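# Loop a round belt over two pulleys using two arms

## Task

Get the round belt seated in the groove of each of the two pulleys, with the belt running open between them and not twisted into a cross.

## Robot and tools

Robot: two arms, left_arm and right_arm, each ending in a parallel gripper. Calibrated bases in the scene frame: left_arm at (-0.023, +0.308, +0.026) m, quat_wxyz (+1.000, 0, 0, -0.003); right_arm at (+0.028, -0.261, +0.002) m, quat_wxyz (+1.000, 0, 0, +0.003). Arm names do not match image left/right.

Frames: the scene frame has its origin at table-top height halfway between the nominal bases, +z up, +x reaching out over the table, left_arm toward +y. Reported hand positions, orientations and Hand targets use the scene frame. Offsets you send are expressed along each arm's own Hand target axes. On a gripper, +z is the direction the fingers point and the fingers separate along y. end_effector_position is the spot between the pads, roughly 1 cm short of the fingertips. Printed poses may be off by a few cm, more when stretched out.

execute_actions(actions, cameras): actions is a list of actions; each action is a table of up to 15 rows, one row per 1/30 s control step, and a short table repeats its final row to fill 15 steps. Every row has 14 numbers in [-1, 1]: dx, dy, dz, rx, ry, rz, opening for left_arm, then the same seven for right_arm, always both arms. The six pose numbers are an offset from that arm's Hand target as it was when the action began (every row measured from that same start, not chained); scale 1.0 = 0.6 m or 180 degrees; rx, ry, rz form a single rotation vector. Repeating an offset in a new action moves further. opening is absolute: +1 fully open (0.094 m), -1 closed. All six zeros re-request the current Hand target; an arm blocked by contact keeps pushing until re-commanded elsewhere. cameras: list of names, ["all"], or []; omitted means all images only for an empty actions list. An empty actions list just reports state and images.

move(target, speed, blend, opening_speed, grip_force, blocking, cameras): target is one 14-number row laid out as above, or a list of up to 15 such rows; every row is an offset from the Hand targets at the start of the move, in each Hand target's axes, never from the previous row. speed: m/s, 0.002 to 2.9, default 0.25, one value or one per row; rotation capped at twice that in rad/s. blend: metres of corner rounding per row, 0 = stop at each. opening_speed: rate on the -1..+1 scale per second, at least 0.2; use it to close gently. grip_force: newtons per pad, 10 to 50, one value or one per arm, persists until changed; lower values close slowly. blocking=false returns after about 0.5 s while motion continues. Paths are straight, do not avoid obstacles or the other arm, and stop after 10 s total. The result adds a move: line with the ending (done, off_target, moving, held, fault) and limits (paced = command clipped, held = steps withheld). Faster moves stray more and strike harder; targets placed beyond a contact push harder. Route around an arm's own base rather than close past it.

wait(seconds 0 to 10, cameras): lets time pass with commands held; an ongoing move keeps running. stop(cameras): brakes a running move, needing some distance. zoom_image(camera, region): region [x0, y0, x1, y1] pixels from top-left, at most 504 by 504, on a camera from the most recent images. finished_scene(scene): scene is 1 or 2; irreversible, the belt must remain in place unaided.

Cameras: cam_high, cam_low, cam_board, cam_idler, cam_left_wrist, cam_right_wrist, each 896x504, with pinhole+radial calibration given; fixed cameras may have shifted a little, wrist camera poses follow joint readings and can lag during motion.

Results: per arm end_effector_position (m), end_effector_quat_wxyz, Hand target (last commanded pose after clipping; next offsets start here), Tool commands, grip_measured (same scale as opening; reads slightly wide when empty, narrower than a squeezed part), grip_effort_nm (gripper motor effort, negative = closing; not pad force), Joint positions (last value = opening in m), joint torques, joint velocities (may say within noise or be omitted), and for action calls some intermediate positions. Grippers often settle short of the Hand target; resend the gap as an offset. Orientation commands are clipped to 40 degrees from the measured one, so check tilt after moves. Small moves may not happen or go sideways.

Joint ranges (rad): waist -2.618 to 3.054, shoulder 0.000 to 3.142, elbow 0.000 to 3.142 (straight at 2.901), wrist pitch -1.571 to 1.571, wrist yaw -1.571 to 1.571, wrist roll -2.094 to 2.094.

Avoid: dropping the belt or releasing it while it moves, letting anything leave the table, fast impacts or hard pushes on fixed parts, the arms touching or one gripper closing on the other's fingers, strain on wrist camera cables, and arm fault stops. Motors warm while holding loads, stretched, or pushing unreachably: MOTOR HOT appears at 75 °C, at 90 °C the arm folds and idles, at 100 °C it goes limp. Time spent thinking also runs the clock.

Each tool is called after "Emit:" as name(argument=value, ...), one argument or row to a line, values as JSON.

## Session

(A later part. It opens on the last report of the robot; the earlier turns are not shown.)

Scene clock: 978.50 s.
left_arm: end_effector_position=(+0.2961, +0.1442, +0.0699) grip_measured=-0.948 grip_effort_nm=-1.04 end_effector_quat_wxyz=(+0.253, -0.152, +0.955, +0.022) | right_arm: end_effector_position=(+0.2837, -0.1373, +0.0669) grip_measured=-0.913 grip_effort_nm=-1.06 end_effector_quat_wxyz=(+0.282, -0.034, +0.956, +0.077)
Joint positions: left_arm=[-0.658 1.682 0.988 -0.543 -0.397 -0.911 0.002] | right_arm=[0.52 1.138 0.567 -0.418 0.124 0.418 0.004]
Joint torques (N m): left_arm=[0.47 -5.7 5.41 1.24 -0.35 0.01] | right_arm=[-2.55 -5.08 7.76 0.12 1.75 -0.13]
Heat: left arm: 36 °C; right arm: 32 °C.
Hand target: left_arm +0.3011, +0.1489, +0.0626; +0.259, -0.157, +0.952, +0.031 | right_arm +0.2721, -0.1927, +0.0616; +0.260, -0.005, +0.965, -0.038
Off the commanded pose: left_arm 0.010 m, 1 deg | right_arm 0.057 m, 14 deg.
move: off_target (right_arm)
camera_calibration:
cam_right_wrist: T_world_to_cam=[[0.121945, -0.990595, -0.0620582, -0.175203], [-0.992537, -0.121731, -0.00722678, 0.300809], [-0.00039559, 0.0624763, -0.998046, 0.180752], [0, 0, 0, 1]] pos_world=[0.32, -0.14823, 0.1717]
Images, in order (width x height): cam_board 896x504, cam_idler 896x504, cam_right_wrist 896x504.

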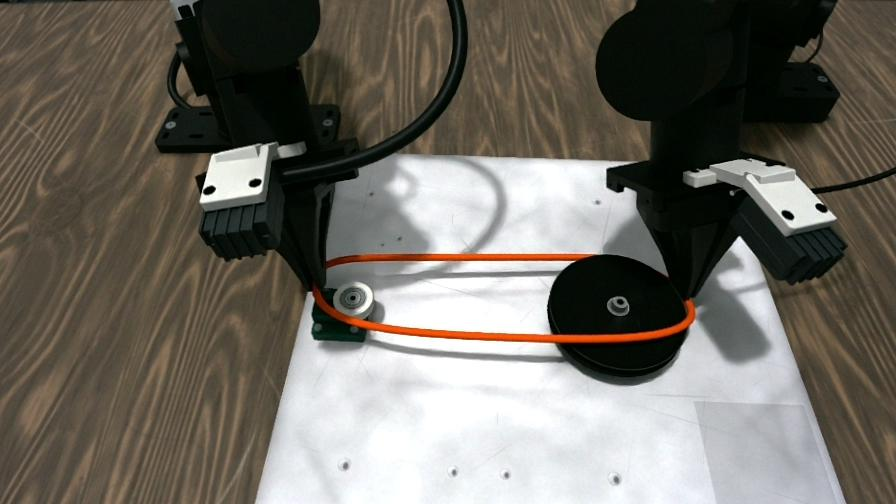

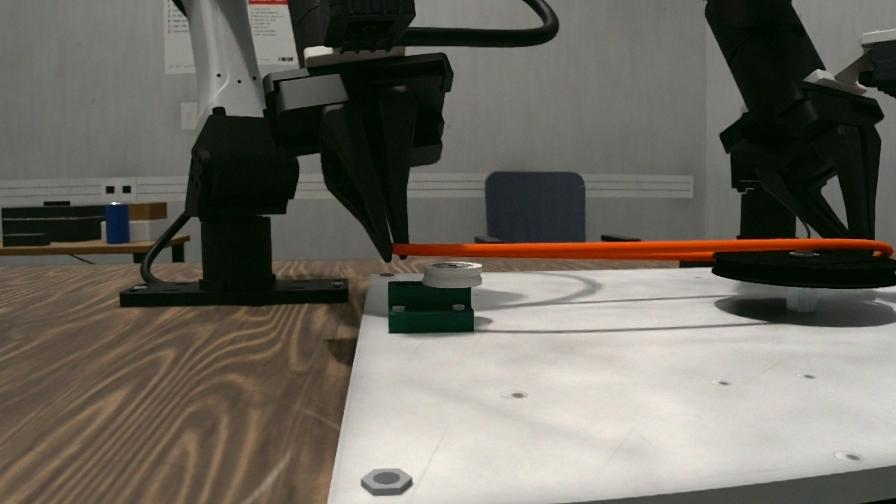

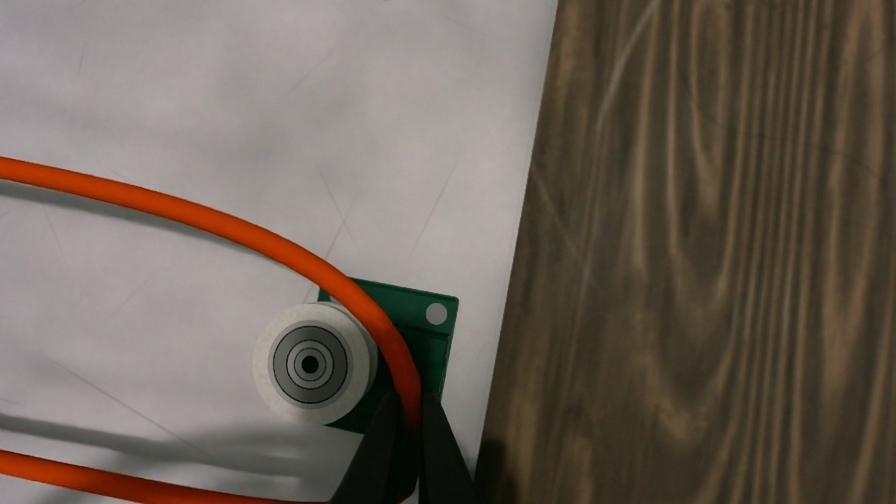

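Emit:
move(
  target=[0,0,0,0,0,0,-1,-0.035,-0.0002,0.0127,0,0,0,-1],
  speed=0.04,
  cameras=["cam_idler","cam_right_wrist","cam_board","cam_left_wrist"],
)

Emit:
zoom_image(
  camera="cam_idler",
  region=[680, 200, 896, 320],
)

Emit:
zoom_image(
  camera="cam_board",
  region=[290, 240, 410, 360],
)

Emit:
zoom_image(
  camera="cam_board",
  region=[520, 220, 740, 420],
)

Scene clock: 994.00 s.
left_arm: end_effector_position=(+0.2955, +0.1438, +0.0697) grip_measured=-0.948 grip_effort_nm=-1.04 end_effector_quat_wxyz=(+0.252, -0.151, +0.956, +0.022) | right_arm: end_effector_position=(+0.2984, -0.1373, +0.0754) grip_measured=-0.913 grip_effort_nm=-1.06 end_effector_quat_wxyz=(+0.286, -0.031, +0.955, +0.074)
Joint positions: left_arm=[-0.659 1.682 0.988 -0.544 -0.396 -0.911 0.002] | right_arm=[0.492 1.182 0.624 -0.423 0.118 0.396 0.004]
Joint torques (N m): left_arm=[0.75 -5.75 5.45 1.3 -0.32 -0.01] | right_arm=[-4.16 -2.86 8.35 0.35 1.61 -0.35]
Heat: left arm: 36 °C; right arm: 34 °C.
Hand target: left_arm +0.3011, +0.1489, +0.0626; +0.259, -0.157, +0.952, +0.031 | right_arm +0.2940, -0.1928, +0.0654; +0.260, -0.005, +0.965, -0.038
Off the commanded pose: left_arm 0.010 m, 2 deg | right_arm 0.056 m, 14 deg.
move: off_target (right_arm)
camera_calibration:
cam_left_wrist: T_world_to_cam=[[0.320051, -0.941399, 0.10647, 0.0244922], [-0.9474, -0.317941, 0.0366919, 0.363835], [-0.00069056, -0.112613, -0.993639, 0.182996], [0, 0, 0, 1]] pos_world=[0.336985, 0.159343, 0.165875]
cam_right_wrist: T_world_to_cam=[[0.115048, -0.99168, -0.0577438, -0.174944], [-0.99333, -0.114402, -0.0143792, 0.317269], [0.00765352, 0.059013, -0.998228, 0.186457], [0, 0, 0, 1]] pos_world=[0.333853, -0.148196, 0.180587]
Images, in order (width x height): cam_board 896x504, cam_idler 896x504, cam_left_wrist 896x504, cam_right_wrist 896x504.

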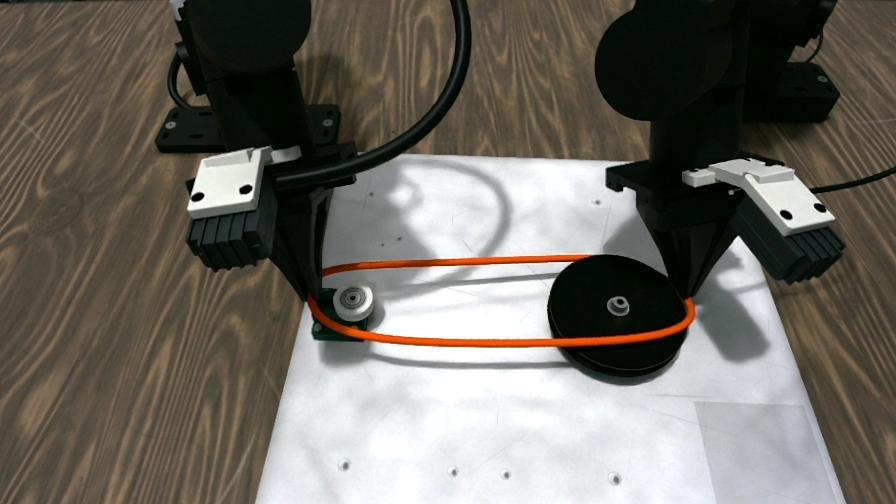

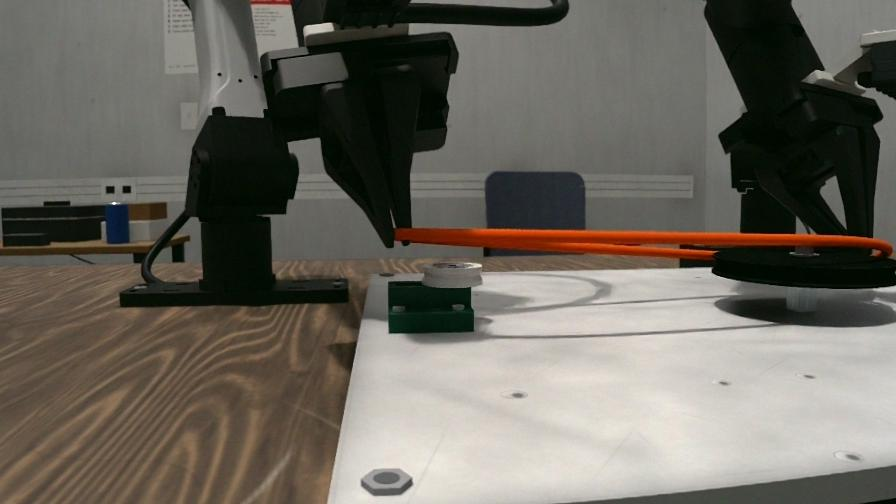

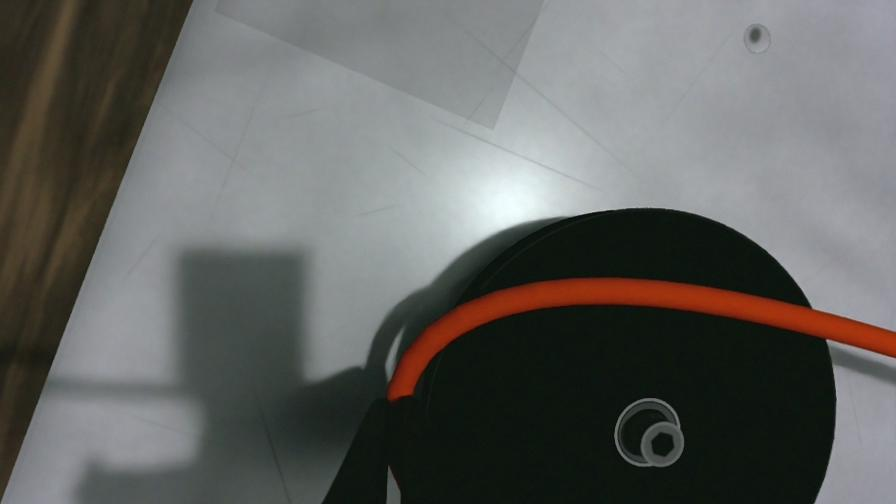

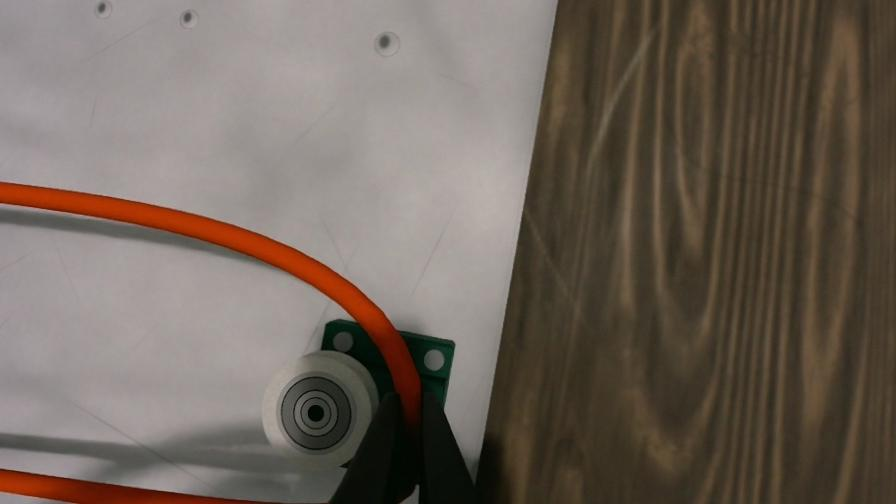

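Scaled by 2.333 from the camera's 896x504 image, which has a finer 1280x720 frame.

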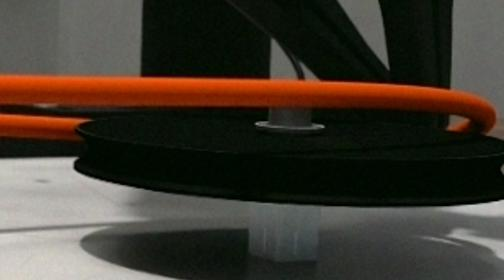

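Scaled by 4.200 from the camera's 896x504 image, which has a finer 1280x720 frame.

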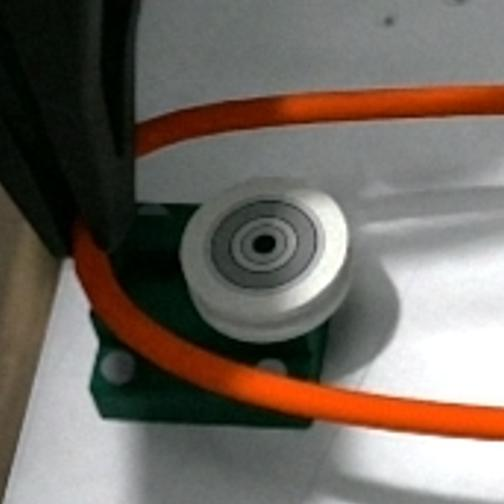

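Scaled by 2.291 from the camera's 896x504 image, which has a finer 1280x720 frame.

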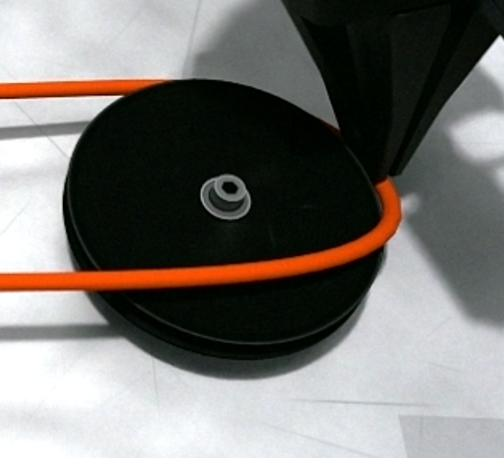

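Emit:
move(
  target=[0,0,0,0,0,0,-1,0.016,0.0017,0.0177,0,0,0,-1],
  speed=0.04,
)

Scene clock: 1009.17 s.
left_arm: end_effector_position=(+0.2955, +0.1438, +0.0697) grip_measured=-0.948 grip_effort_nm=-1.04 end_effector_quat_wxyz=(+0.252, -0.151, +0.956, +0.022) | right_arm: end_effector_position=(+0.2979, -0.1373, +0.0723) grip_measured=-0.913 grip_effort_nm=-1.06 end_effector_quat_wxyz=(+0.281, -0.032, +0.956, +0.073)
Joint positions: left_arm=[-0.659 1.682 0.988 -0.544 -0.396 -0.911 0.002] | right_arm=[0.492 1.194 0.624 -0.423 0.117 0.396 0.004]
Joint torques (N m): left_arm=[0.54 -5.76 5.09 1.23 -0.33 0.03] | right_arm=[-3.45 -2.85 4.55 0.81 1.69 -0.26]
Heat: left arm: 36 °C; right arm: 36 °C.
Hand target: left_arm +0.3011, +0.1489, +0.0626; +0.259, -0.157, +0.952, +0.031 | right_arm +0.2911, -0.1928, +0.0514; +0.260, -0.005, +0.965, -0.038
Off the commanded pose: left_arm 0.010 m, 2 deg | right_arm 0.060 m, 13 deg.
move: off_target (right_arm)

Emit:
move(
  target=[0,0,0,0,0,0,-1,0.0203,0.0019,0.0152,0,0,0,-1],
  speed=0.04,
  cameras=["cam_idler","cam_right_wrist","cam_board"],
)

Emit:
zoom_image(
  camera="cam_idler",
  region=[340, 200, 540, 310],
)

Emit:
zoom_image(
  camera="cam_board",
  region=[290, 240, 410, 360],
)

Scene clock: 1016.10 s.
left_arm: end_effector_position=(+0.2951, +0.1437, +0.0695) grip_measured=-0.948 grip_effort_nm=-1.04 end_effector_quat_wxyz=(+0.251, -0.151, +0.956, +0.022) | right_arm: end_effector_position=(+0.2958, -0.1385, +0.0609) grip_measured=-0.913 grip_effort_nm=-1.06 end_effector_quat_wxyz=(+0.286, -0.032, +0.955, +0.075)
Joint positions: left_arm=[-0.659 1.682 0.988 -0.546 -0.394 -0.911 0.002] | right_arm=[0.492 1.194 0.57 -0.357 0.117 0.396 0.004]
Joint torques (N m): left_arm=[0.49 -5.78 5.24 1.26 -0.37 -0.07] | right_arm=[-2.54 -2.44 4.21 0.78 1.74 -0.16]
Heat: left arm: 36 °C; right arm: 35 °C.
Hand target: left_arm +0.3011, +0.1489, +0.0626; +0.259, -0.157, +0.952, +0.031 | right_arm +0.2852, -0.1927, +0.0374; +0.260, -0.005, +0.965, -0.038
Off the commanded pose: left_arm 0.011 m, 2 deg | right_arm 0.060 m, 14 deg.
move: off_target (left_arm, right_arm)
camera_calibration:
cam_right_wrist: T_world_to_cam=[[0.115869, -0.991512, -0.0589746, -0.176729], [-0.99324, -0.115245, -0.013872, 0.314103], [0.00695775, 0.0601833, -0.998163, 0.172369], [0, 0, 0, 1]] pos_world=[0.331258, -0.149404, 0.165987]
Images, in order (width x height): cam_board 896x504, cam_idler 896x504, cam_right_wrist 896x504.

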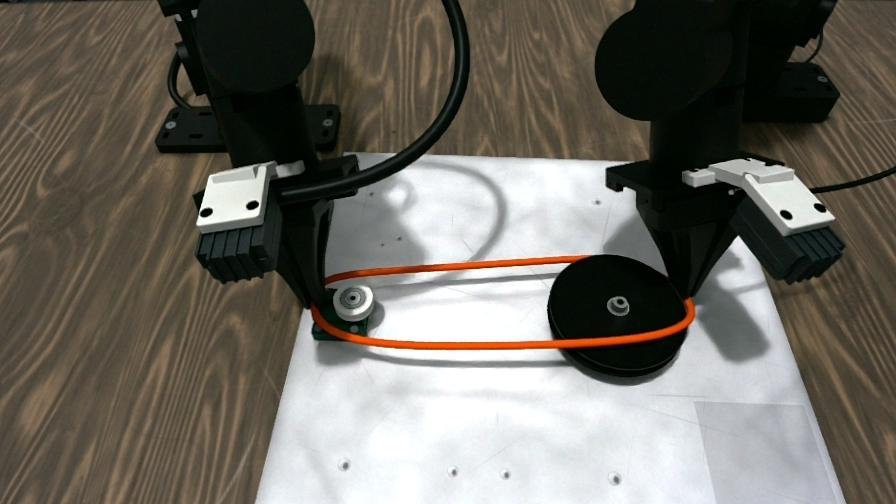

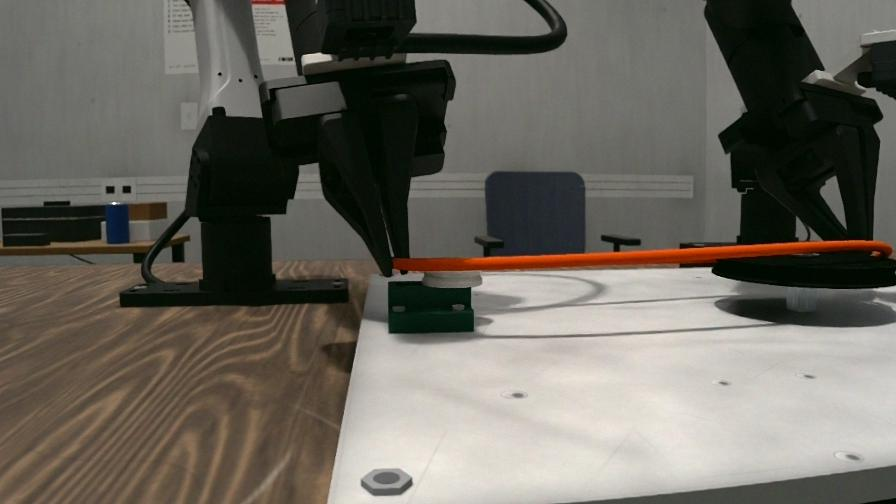

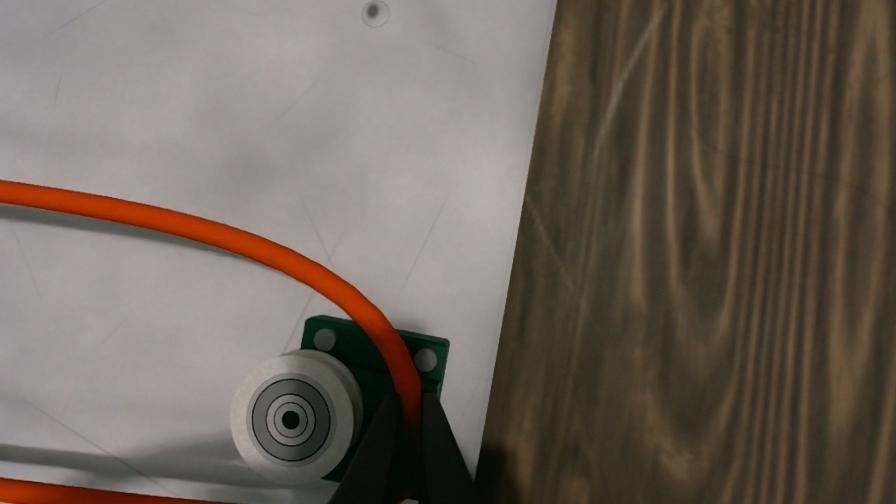

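Scaled by 2.520 from the camera's 896x504 image, which has a finer 1280x720 frame.

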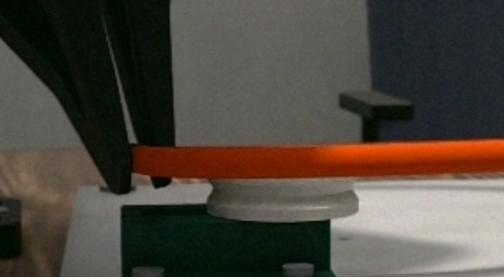

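Scaled by 4.200 from the camera's 896x504 image, which has a finer 1280x720 frame.

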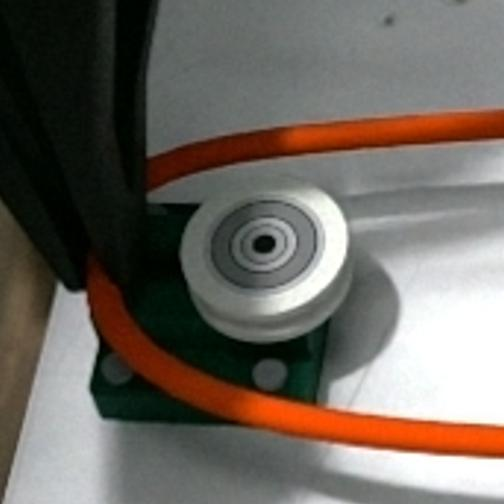

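Emit:
move(
  target=[0,0,0,0,0,0,-1,0.005,0.0008,0.0086,0,0,0,-1],
  speed=0.03,
  cameras=["cam_idler","cam_right_wrist","cam_board"],
)

Emit:
zoom_image(
  camera="cam_idler",
  region=[340, 200, 540, 310],
)

Emit:
zoom_image(
  camera="cam_board",
  region=[290, 240, 410, 360],
)

Scene clock: 1029.33 s.
left_arm: end_effector_position=(+0.2953, +0.1435, +0.0696) grip_measured=-0.948 grip_effort_nm=-1.04 end_effector_quat_wxyz=(+0.251, -0.151, +0.956, +0.021) | right_arm: end_effector_position=(+0.2971, -0.1377, +0.0567) grip_measured=-0.913 grip_effort_nm=-1.06 end_effector_quat_wxyz=(+0.289, -0.031, +0.954, +0.077)
Joint positions: left_arm=[-0.659 1.682 0.988 -0.544 -0.394 -0.911 0.002] | right_arm=[0.492 1.205 0.554 -0.323 0.117 0.396 0.004]
Joint torques (N m): left_arm=[0.51 -5.79 5.27 1.3 -0.34 -0.01] | right_arm=[-2.5 -2.28 3.99 0.76 1.74 -0.16]
Heat: left arm: 36 °C; right arm: 35 °C.
Hand target: left_arm +0.3011, +0.1489, +0.0626; +0.259, -0.157, +0.952, +0.031 | right_arm +0.2852, -0.1926, +0.0315; +0.260, -0.005, +0.965, -0.038
Off the commanded pose: left_arm 0.011 m, 2 deg | right_arm 0.062 m, 14 deg.
move: off_target (left_arm, right_arm)
camera_calibration:
cam_right_wrist: T_world_to_cam=[[0.116211, -0.991316, -0.0615375, -0.176326], [-0.993137, -0.115156, -0.0204302, 0.315799], [0.0131664, 0.0634894, -0.997896, 0.166818], [0, 0, 0, 1]] pos_world=[0.331927, -0.14902, 0.162068]
Images, in order (width x height): cam_board 896x504, cam_idler 896x504, cam_right_wrist 896x504.

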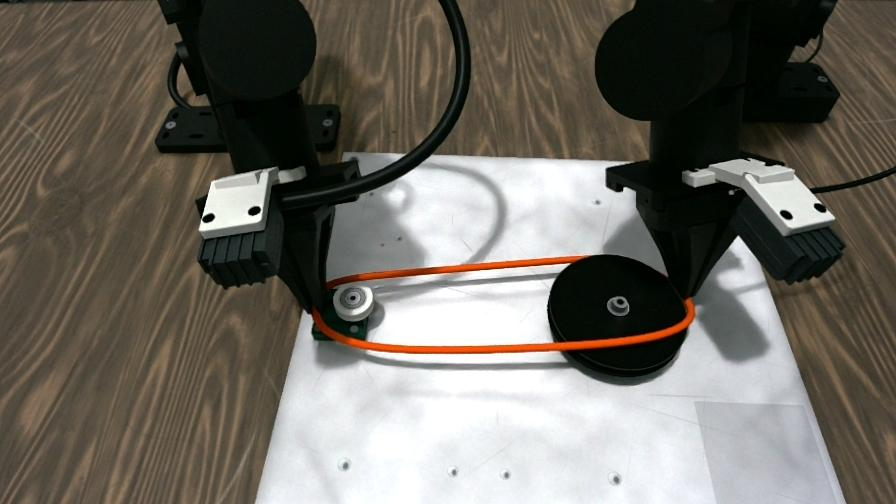

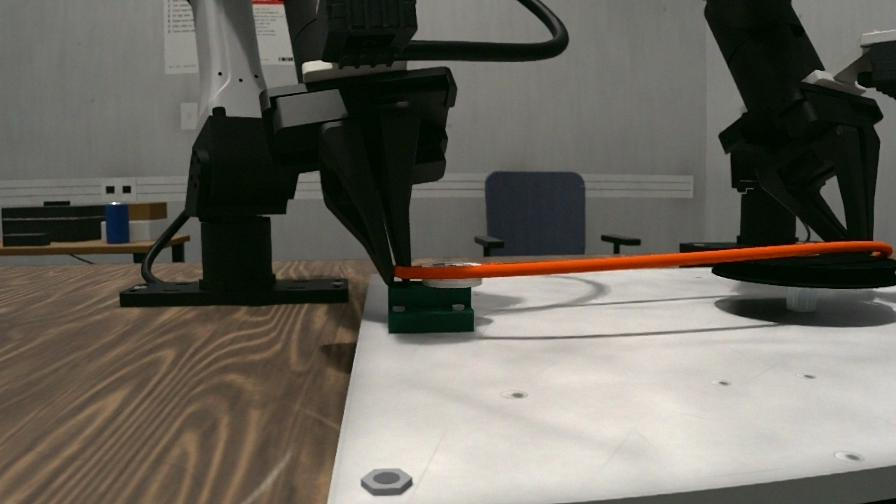

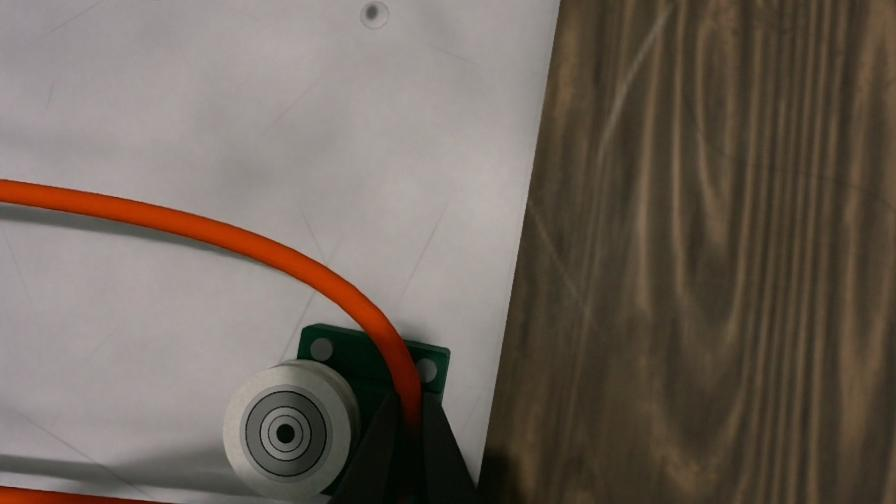

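Scaled by 2.520 from the camera's 896x504 image, which has a finer 1280x720 frame.

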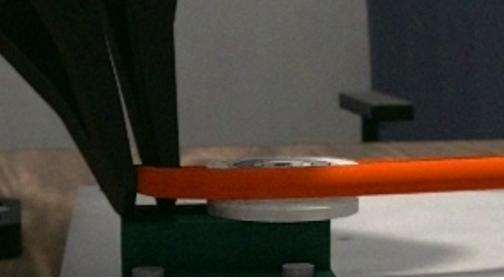

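Scaled by 4.200 from the camera's 896x504 image, which has a finer 1280x720 frame.

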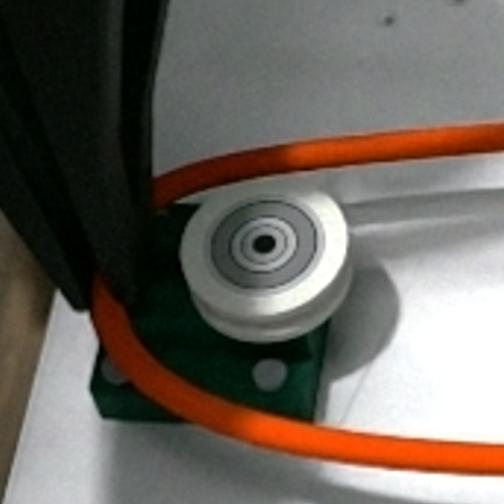

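Emit:
move(
  target=[0,0,0,0,0,0,-1,-0.0295,0.0203,0.0153,0,0,0,-1],
  speed=0.03,
  cameras=["cam_idler","cam_right_wrist","cam_board"],
)

Emit:
zoom_image(
  camera="cam_idler",
  region=[340, 200, 540, 310],
)

Emit:
zoom_image(
  camera="cam_board",
  region=[290, 240, 410, 360],
)

Scene clock: 1060.17 s.
left_arm: end_effector_position=(+0.2946, +0.1435, +0.0692) grip_measured=-0.948 grip_effort_nm=-1.04 end_effector_quat_wxyz=(+0.249, -0.151, +0.956, +0.021) | right_arm: end_effector_position=(+0.3099, -0.1308, +0.0529) grip_measured=-0.913 grip_effort_nm=-1.06 end_effector_quat_wxyz=(+0.286, -0.032, +0.955, +0.075)
Joint positions: left_arm=[-0.659 1.682 0.988 -0.547 -0.391 -0.911 0.002] | right_arm=[0.492 1.287 0.592 -0.286 0.117 0.396 0.004]
Joint torques (N m): left_arm=[0.46 -5.53 5.26 1.32 -0.4 -0.03] | right_arm=[-2.18 -1.25 6.2 0.74 1.76 -0.13]
Heat: left arm: 36 °C; right arm: 33 °C.
Hand target: left_arm +0.3011, +0.1489, +0.0626; +0.259, -0.157, +0.952, +0.031 | right_arm +0.3052, -0.1807, +0.0314; +0.260, -0.005, +0.965, -0.038
Off the commanded pose: left_arm 0.011 m, 2 deg | right_arm 0.054 m, 14 deg.
move: off_target (left_arm, right_arm)
camera_calibration:
cam_right_wrist: T_world_to_cam=[[0.11582, -0.991505, -0.0591992, -0.171147], [-0.993241, -0.115151, -0.0146008, 0.329009], [0.00765993, 0.0604901, -0.998139, 0.163617], [0, 0, 0, 1]] pos_world=[0.345354, -0.141705, 0.157985]
Images, in order (width x height): cam_board 896x504, cam_idler 896x504, cam_right_wrist 896x504.

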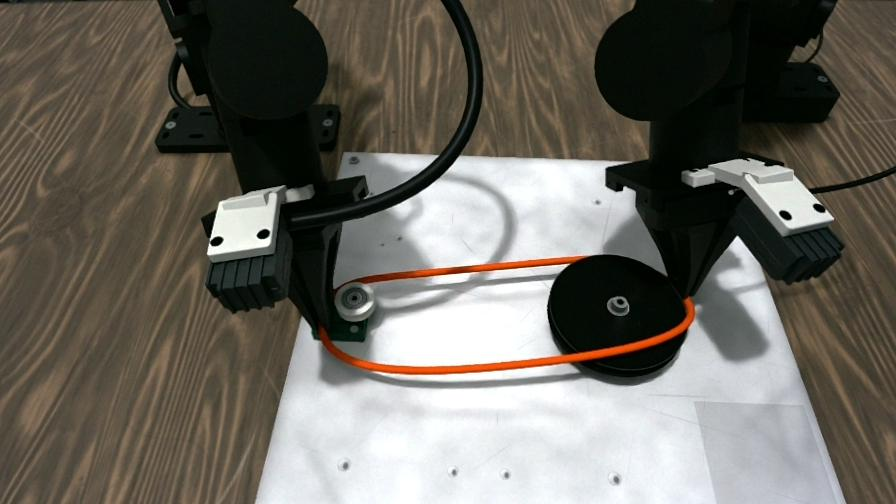

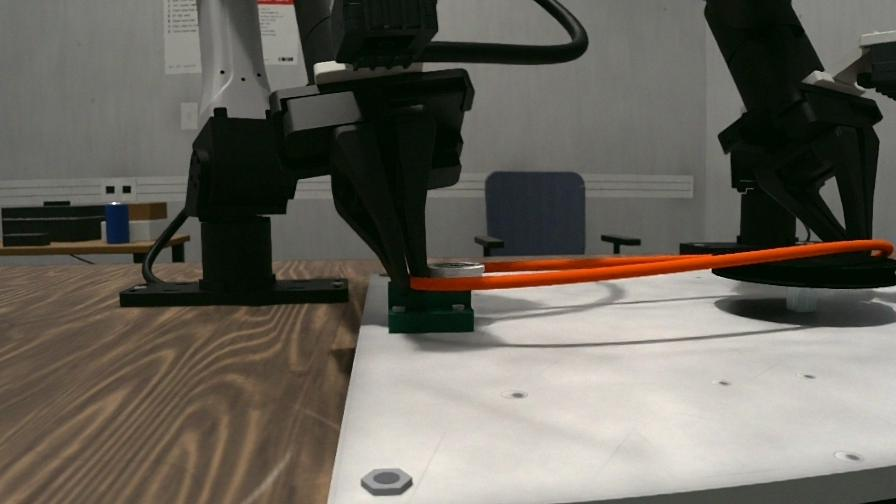

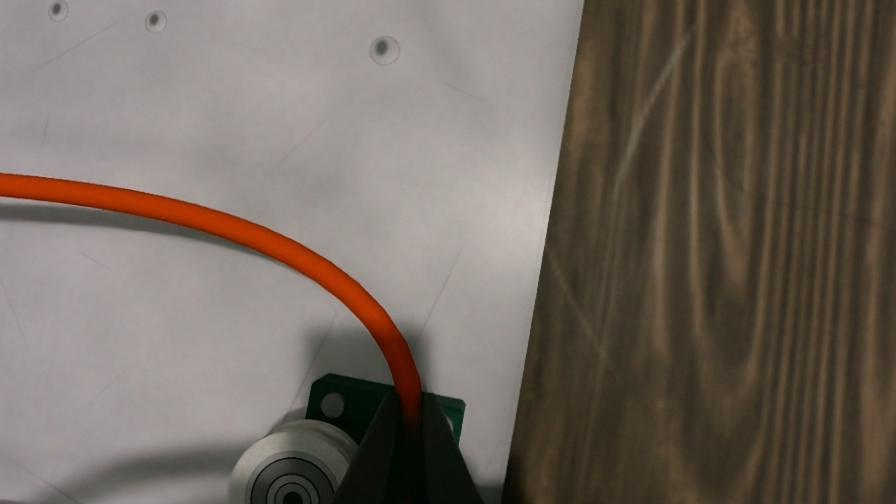

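Scaled by 2.520 from the camera's 896x504 image, which has a finer 1280x720 frame.

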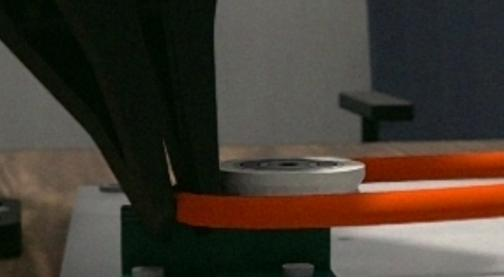

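Scaled by 4.200 from the camera's 896x504 image, which has a finer 1280x720 frame.

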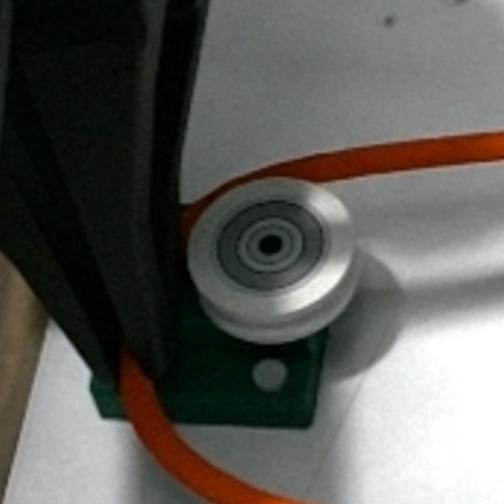

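Emit:
move(
  target=[0,0,0,0,0,0,-1,-0.0197,0.0232,0.0055,0,0,0,-1],
  speed=0.03,
  cameras=["cam_idler","cam_right_wrist","cam_board","cam_left_wrist"],
)

Emit:
zoom_image(
  camera="cam_idler",
  region=[340, 200, 540, 310],
)

Emit:
zoom_image(
  camera="cam_board",
  region=[290, 240, 410, 360],
)

Scene clock: 1074.30 s.
left_arm: end_effector_position=(+0.2942, +0.1435, +0.0691) grip_measured=-0.948 grip_effort_nm=-1.04 end_effector_quat_wxyz=(+0.249, -0.150, +0.957, +0.022) | right_arm: end_effector_position=(+0.3122, -0.1283, +0.0522) grip_measured=-0.913 grip_effort_nm=-1.06 end_effector_quat_wxyz=(+0.266, -0.036, +0.961, +0.060)
Joint positions: left_arm=[-0.66 1.682 0.988 -0.549 -0.391 -0.911 0.002] | right_arm=[0.503 1.336 0.653 -0.349 0.131 0.398 0.004]
Joint torques (N m): left_arm=[0.47 -5.71 5.23 1.35 -0.36 -0.03] | right_arm=[-0.91 0.02 6.23 1.25 1.79 0.17]
Heat: left arm: 36 °C; right arm: 34 °C.
Hand target: left_arm +0.3011, +0.1489, +0.0626; +0.259, -0.157, +0.952, +0.031 | right_arm +0.3173, -0.1667, +0.0334; +0.260, -0.005, +0.965, -0.038
Off the commanded pose: left_arm 0.011 m, 2 deg | right_arm 0.043 m, 12 deg.
move: off_target (left_arm, right_arm)
camera_calibration:
cam_left_wrist: T_world_to_cam=[[0.318567, -0.942065, 0.105015, 0.0253749], [-0.947873, -0.315758, 0.0428165, 0.361909], [-0.00717669, -0.113181, -0.993549, 0.184324], [0, 0, 0, 1]] pos_world=[0.336283, 0.159043, 0.164974]
cam_right_wrist: T_world_to_cam=[[0.116458, -0.992751, -0.0297066, -0.170981], [-0.992666, -0.117321, 0.0291683, 0.328713], [-0.032442, 0.0260918, -0.999133, 0.170929], [0, 0, 0, 1]] pos_world=[0.351759, -0.135637, 0.156113]
Images, in order (width x height): cam_board 896x504, cam_idler 896x504, cam_left_wrist 896x504, cam_right_wrist 896x504.

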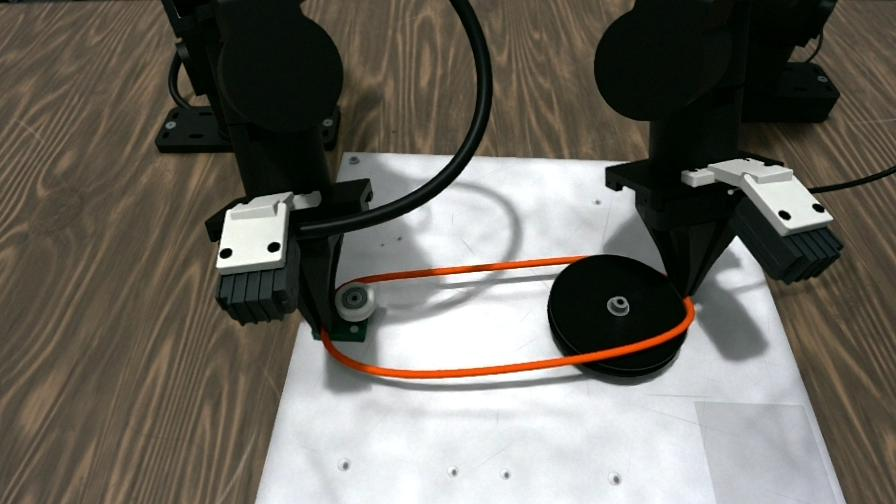

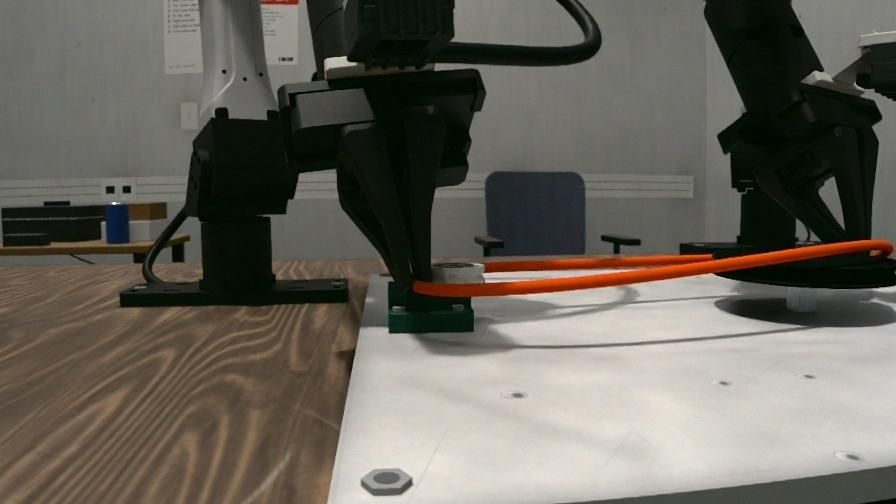

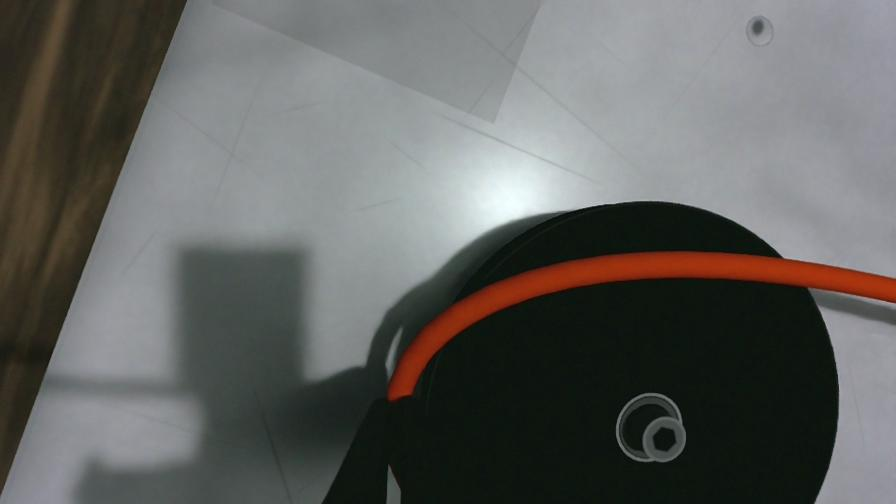

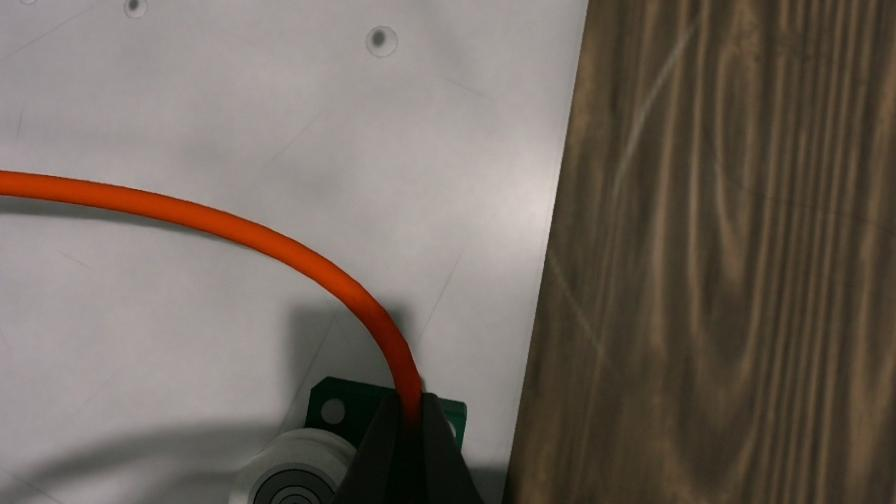

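Scaled by 2.520 from the camera's 896x504 image, which has a finer 1280x720 frame.

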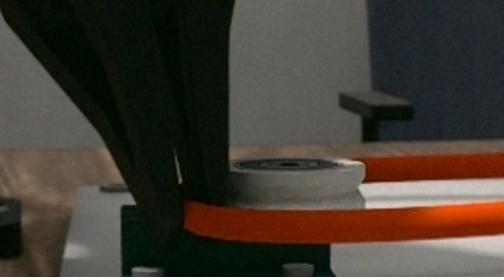

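Scaled by 4.200 from the camera's 896x504 image, which has a finer 1280x720 frame.

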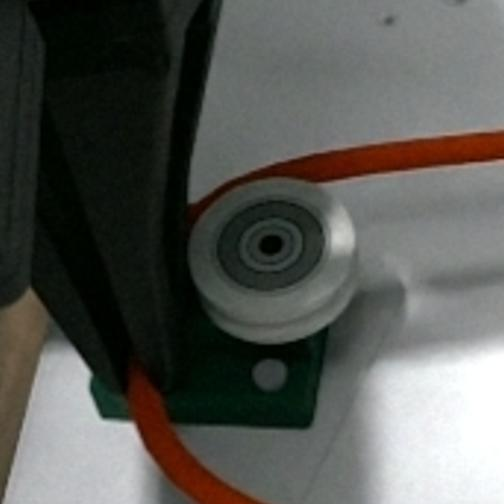

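Emit:
move(
  target=[0,0,0,0,0,0,-1,-0.0115,0.0225,-0.007,0,0,0,-1],
  speed=0.03,
  cameras=["cam_idler","cam_right_wrist","cam_board"],
)

Emit:
zoom_image(
  camera="cam_idler",
  region=[340, 200, 540, 310],
)

Emit:
zoom_image(
  camera="cam_board",
  region=[290, 240, 410, 360],
)

Scene clock: 1087.43 s.
left_arm: end_effector_position=(+0.2939, +0.1430, +0.0690) grip_measured=-0.948 grip_effort_nm=-1.04 end_effector_quat_wxyz=(+0.248, -0.150, +0.957, +0.021) | right_arm: end_effector_position=(+0.3130, -0.1278, +0.0524) grip_measured=-0.913 grip_effort_nm=-1.06 end_effector_quat_wxyz=(+0.257, -0.033, +0.965, +0.028)
Joint positions: left_arm=[-0.661 1.682 0.988 -0.549 -0.39 -0.911 0.002] | right_arm=[0.539 1.376 0.703 -0.409 0.197 0.427 0.004]
Joint torques (N m): left_arm=[0.69 -5.63 5.35 1.34 -0.38 0.02] | right_arm=[-0.49 -0.27 6.54 1.47 1.37 0.21]
Heat: left arm: 36 °C; right arm: 35 °C.
Hand target: left_arm +0.3011, +0.1488, +0.0626; +0.259, -0.157, +0.952, +0.031 | right_arm +0.3212, -0.1527, +0.0394; +0.260, -0.005, +0.965, -0.038
Off the commanded pose: left_arm 0.011 m, 2 deg | right_arm 0.029 m, 8 deg.
move: off_target (left_arm, right_arm)
camera_calibration:
cam_right_wrist: T_world_to_cam=[[0.0953004, -0.995053, 0.0280621, -0.167274], [-0.994222, -0.0937462, 0.0522899, 0.331863], [-0.0494005, -0.0328832, -0.998238, 0.168857], [0, 0, 0, 1]] pos_world=[0.354228, -0.129783, 0.1559]
Images, in order (width x height): cam_board 896x504, cam_idler 896x504, cam_right_wrist 896x504.

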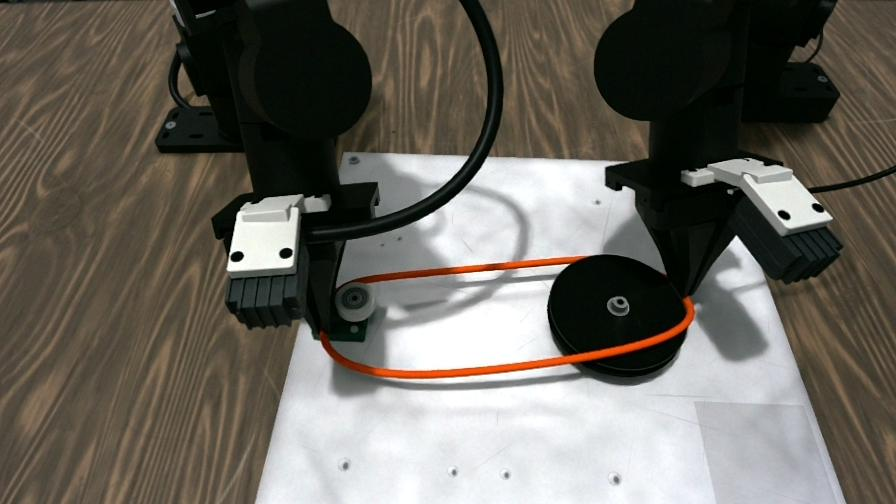

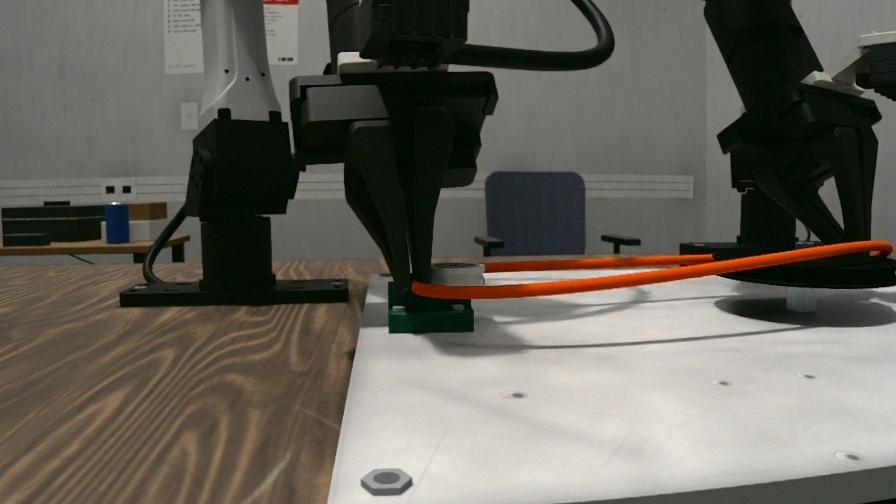

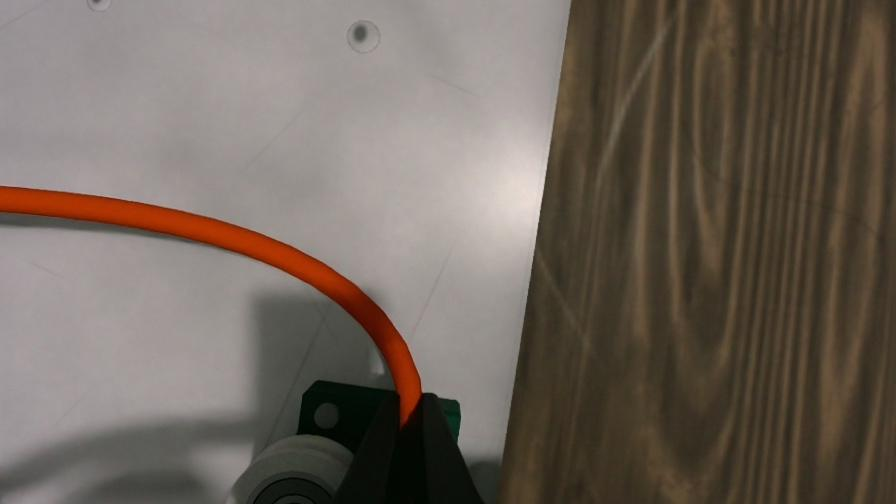

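Scaled by 2.520 from the camera's 896x504 image, which has a finer 1280x720 frame.

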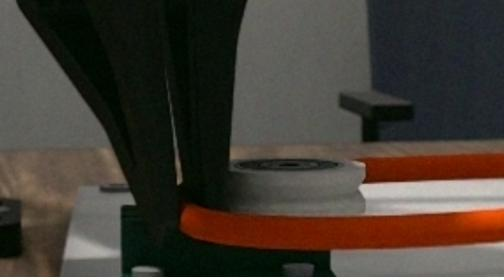

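Scaled by 4.200 from the camera's 896x504 image, which has a finer 1280x720 frame.

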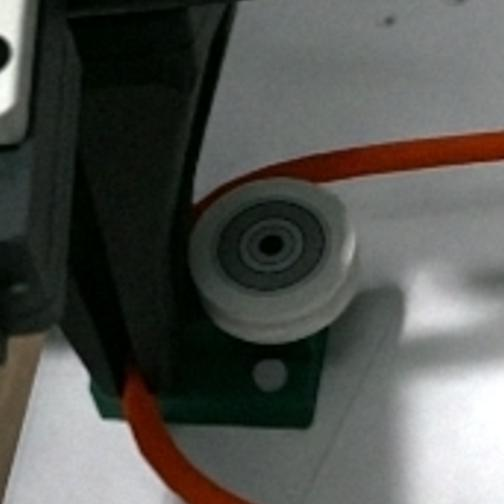

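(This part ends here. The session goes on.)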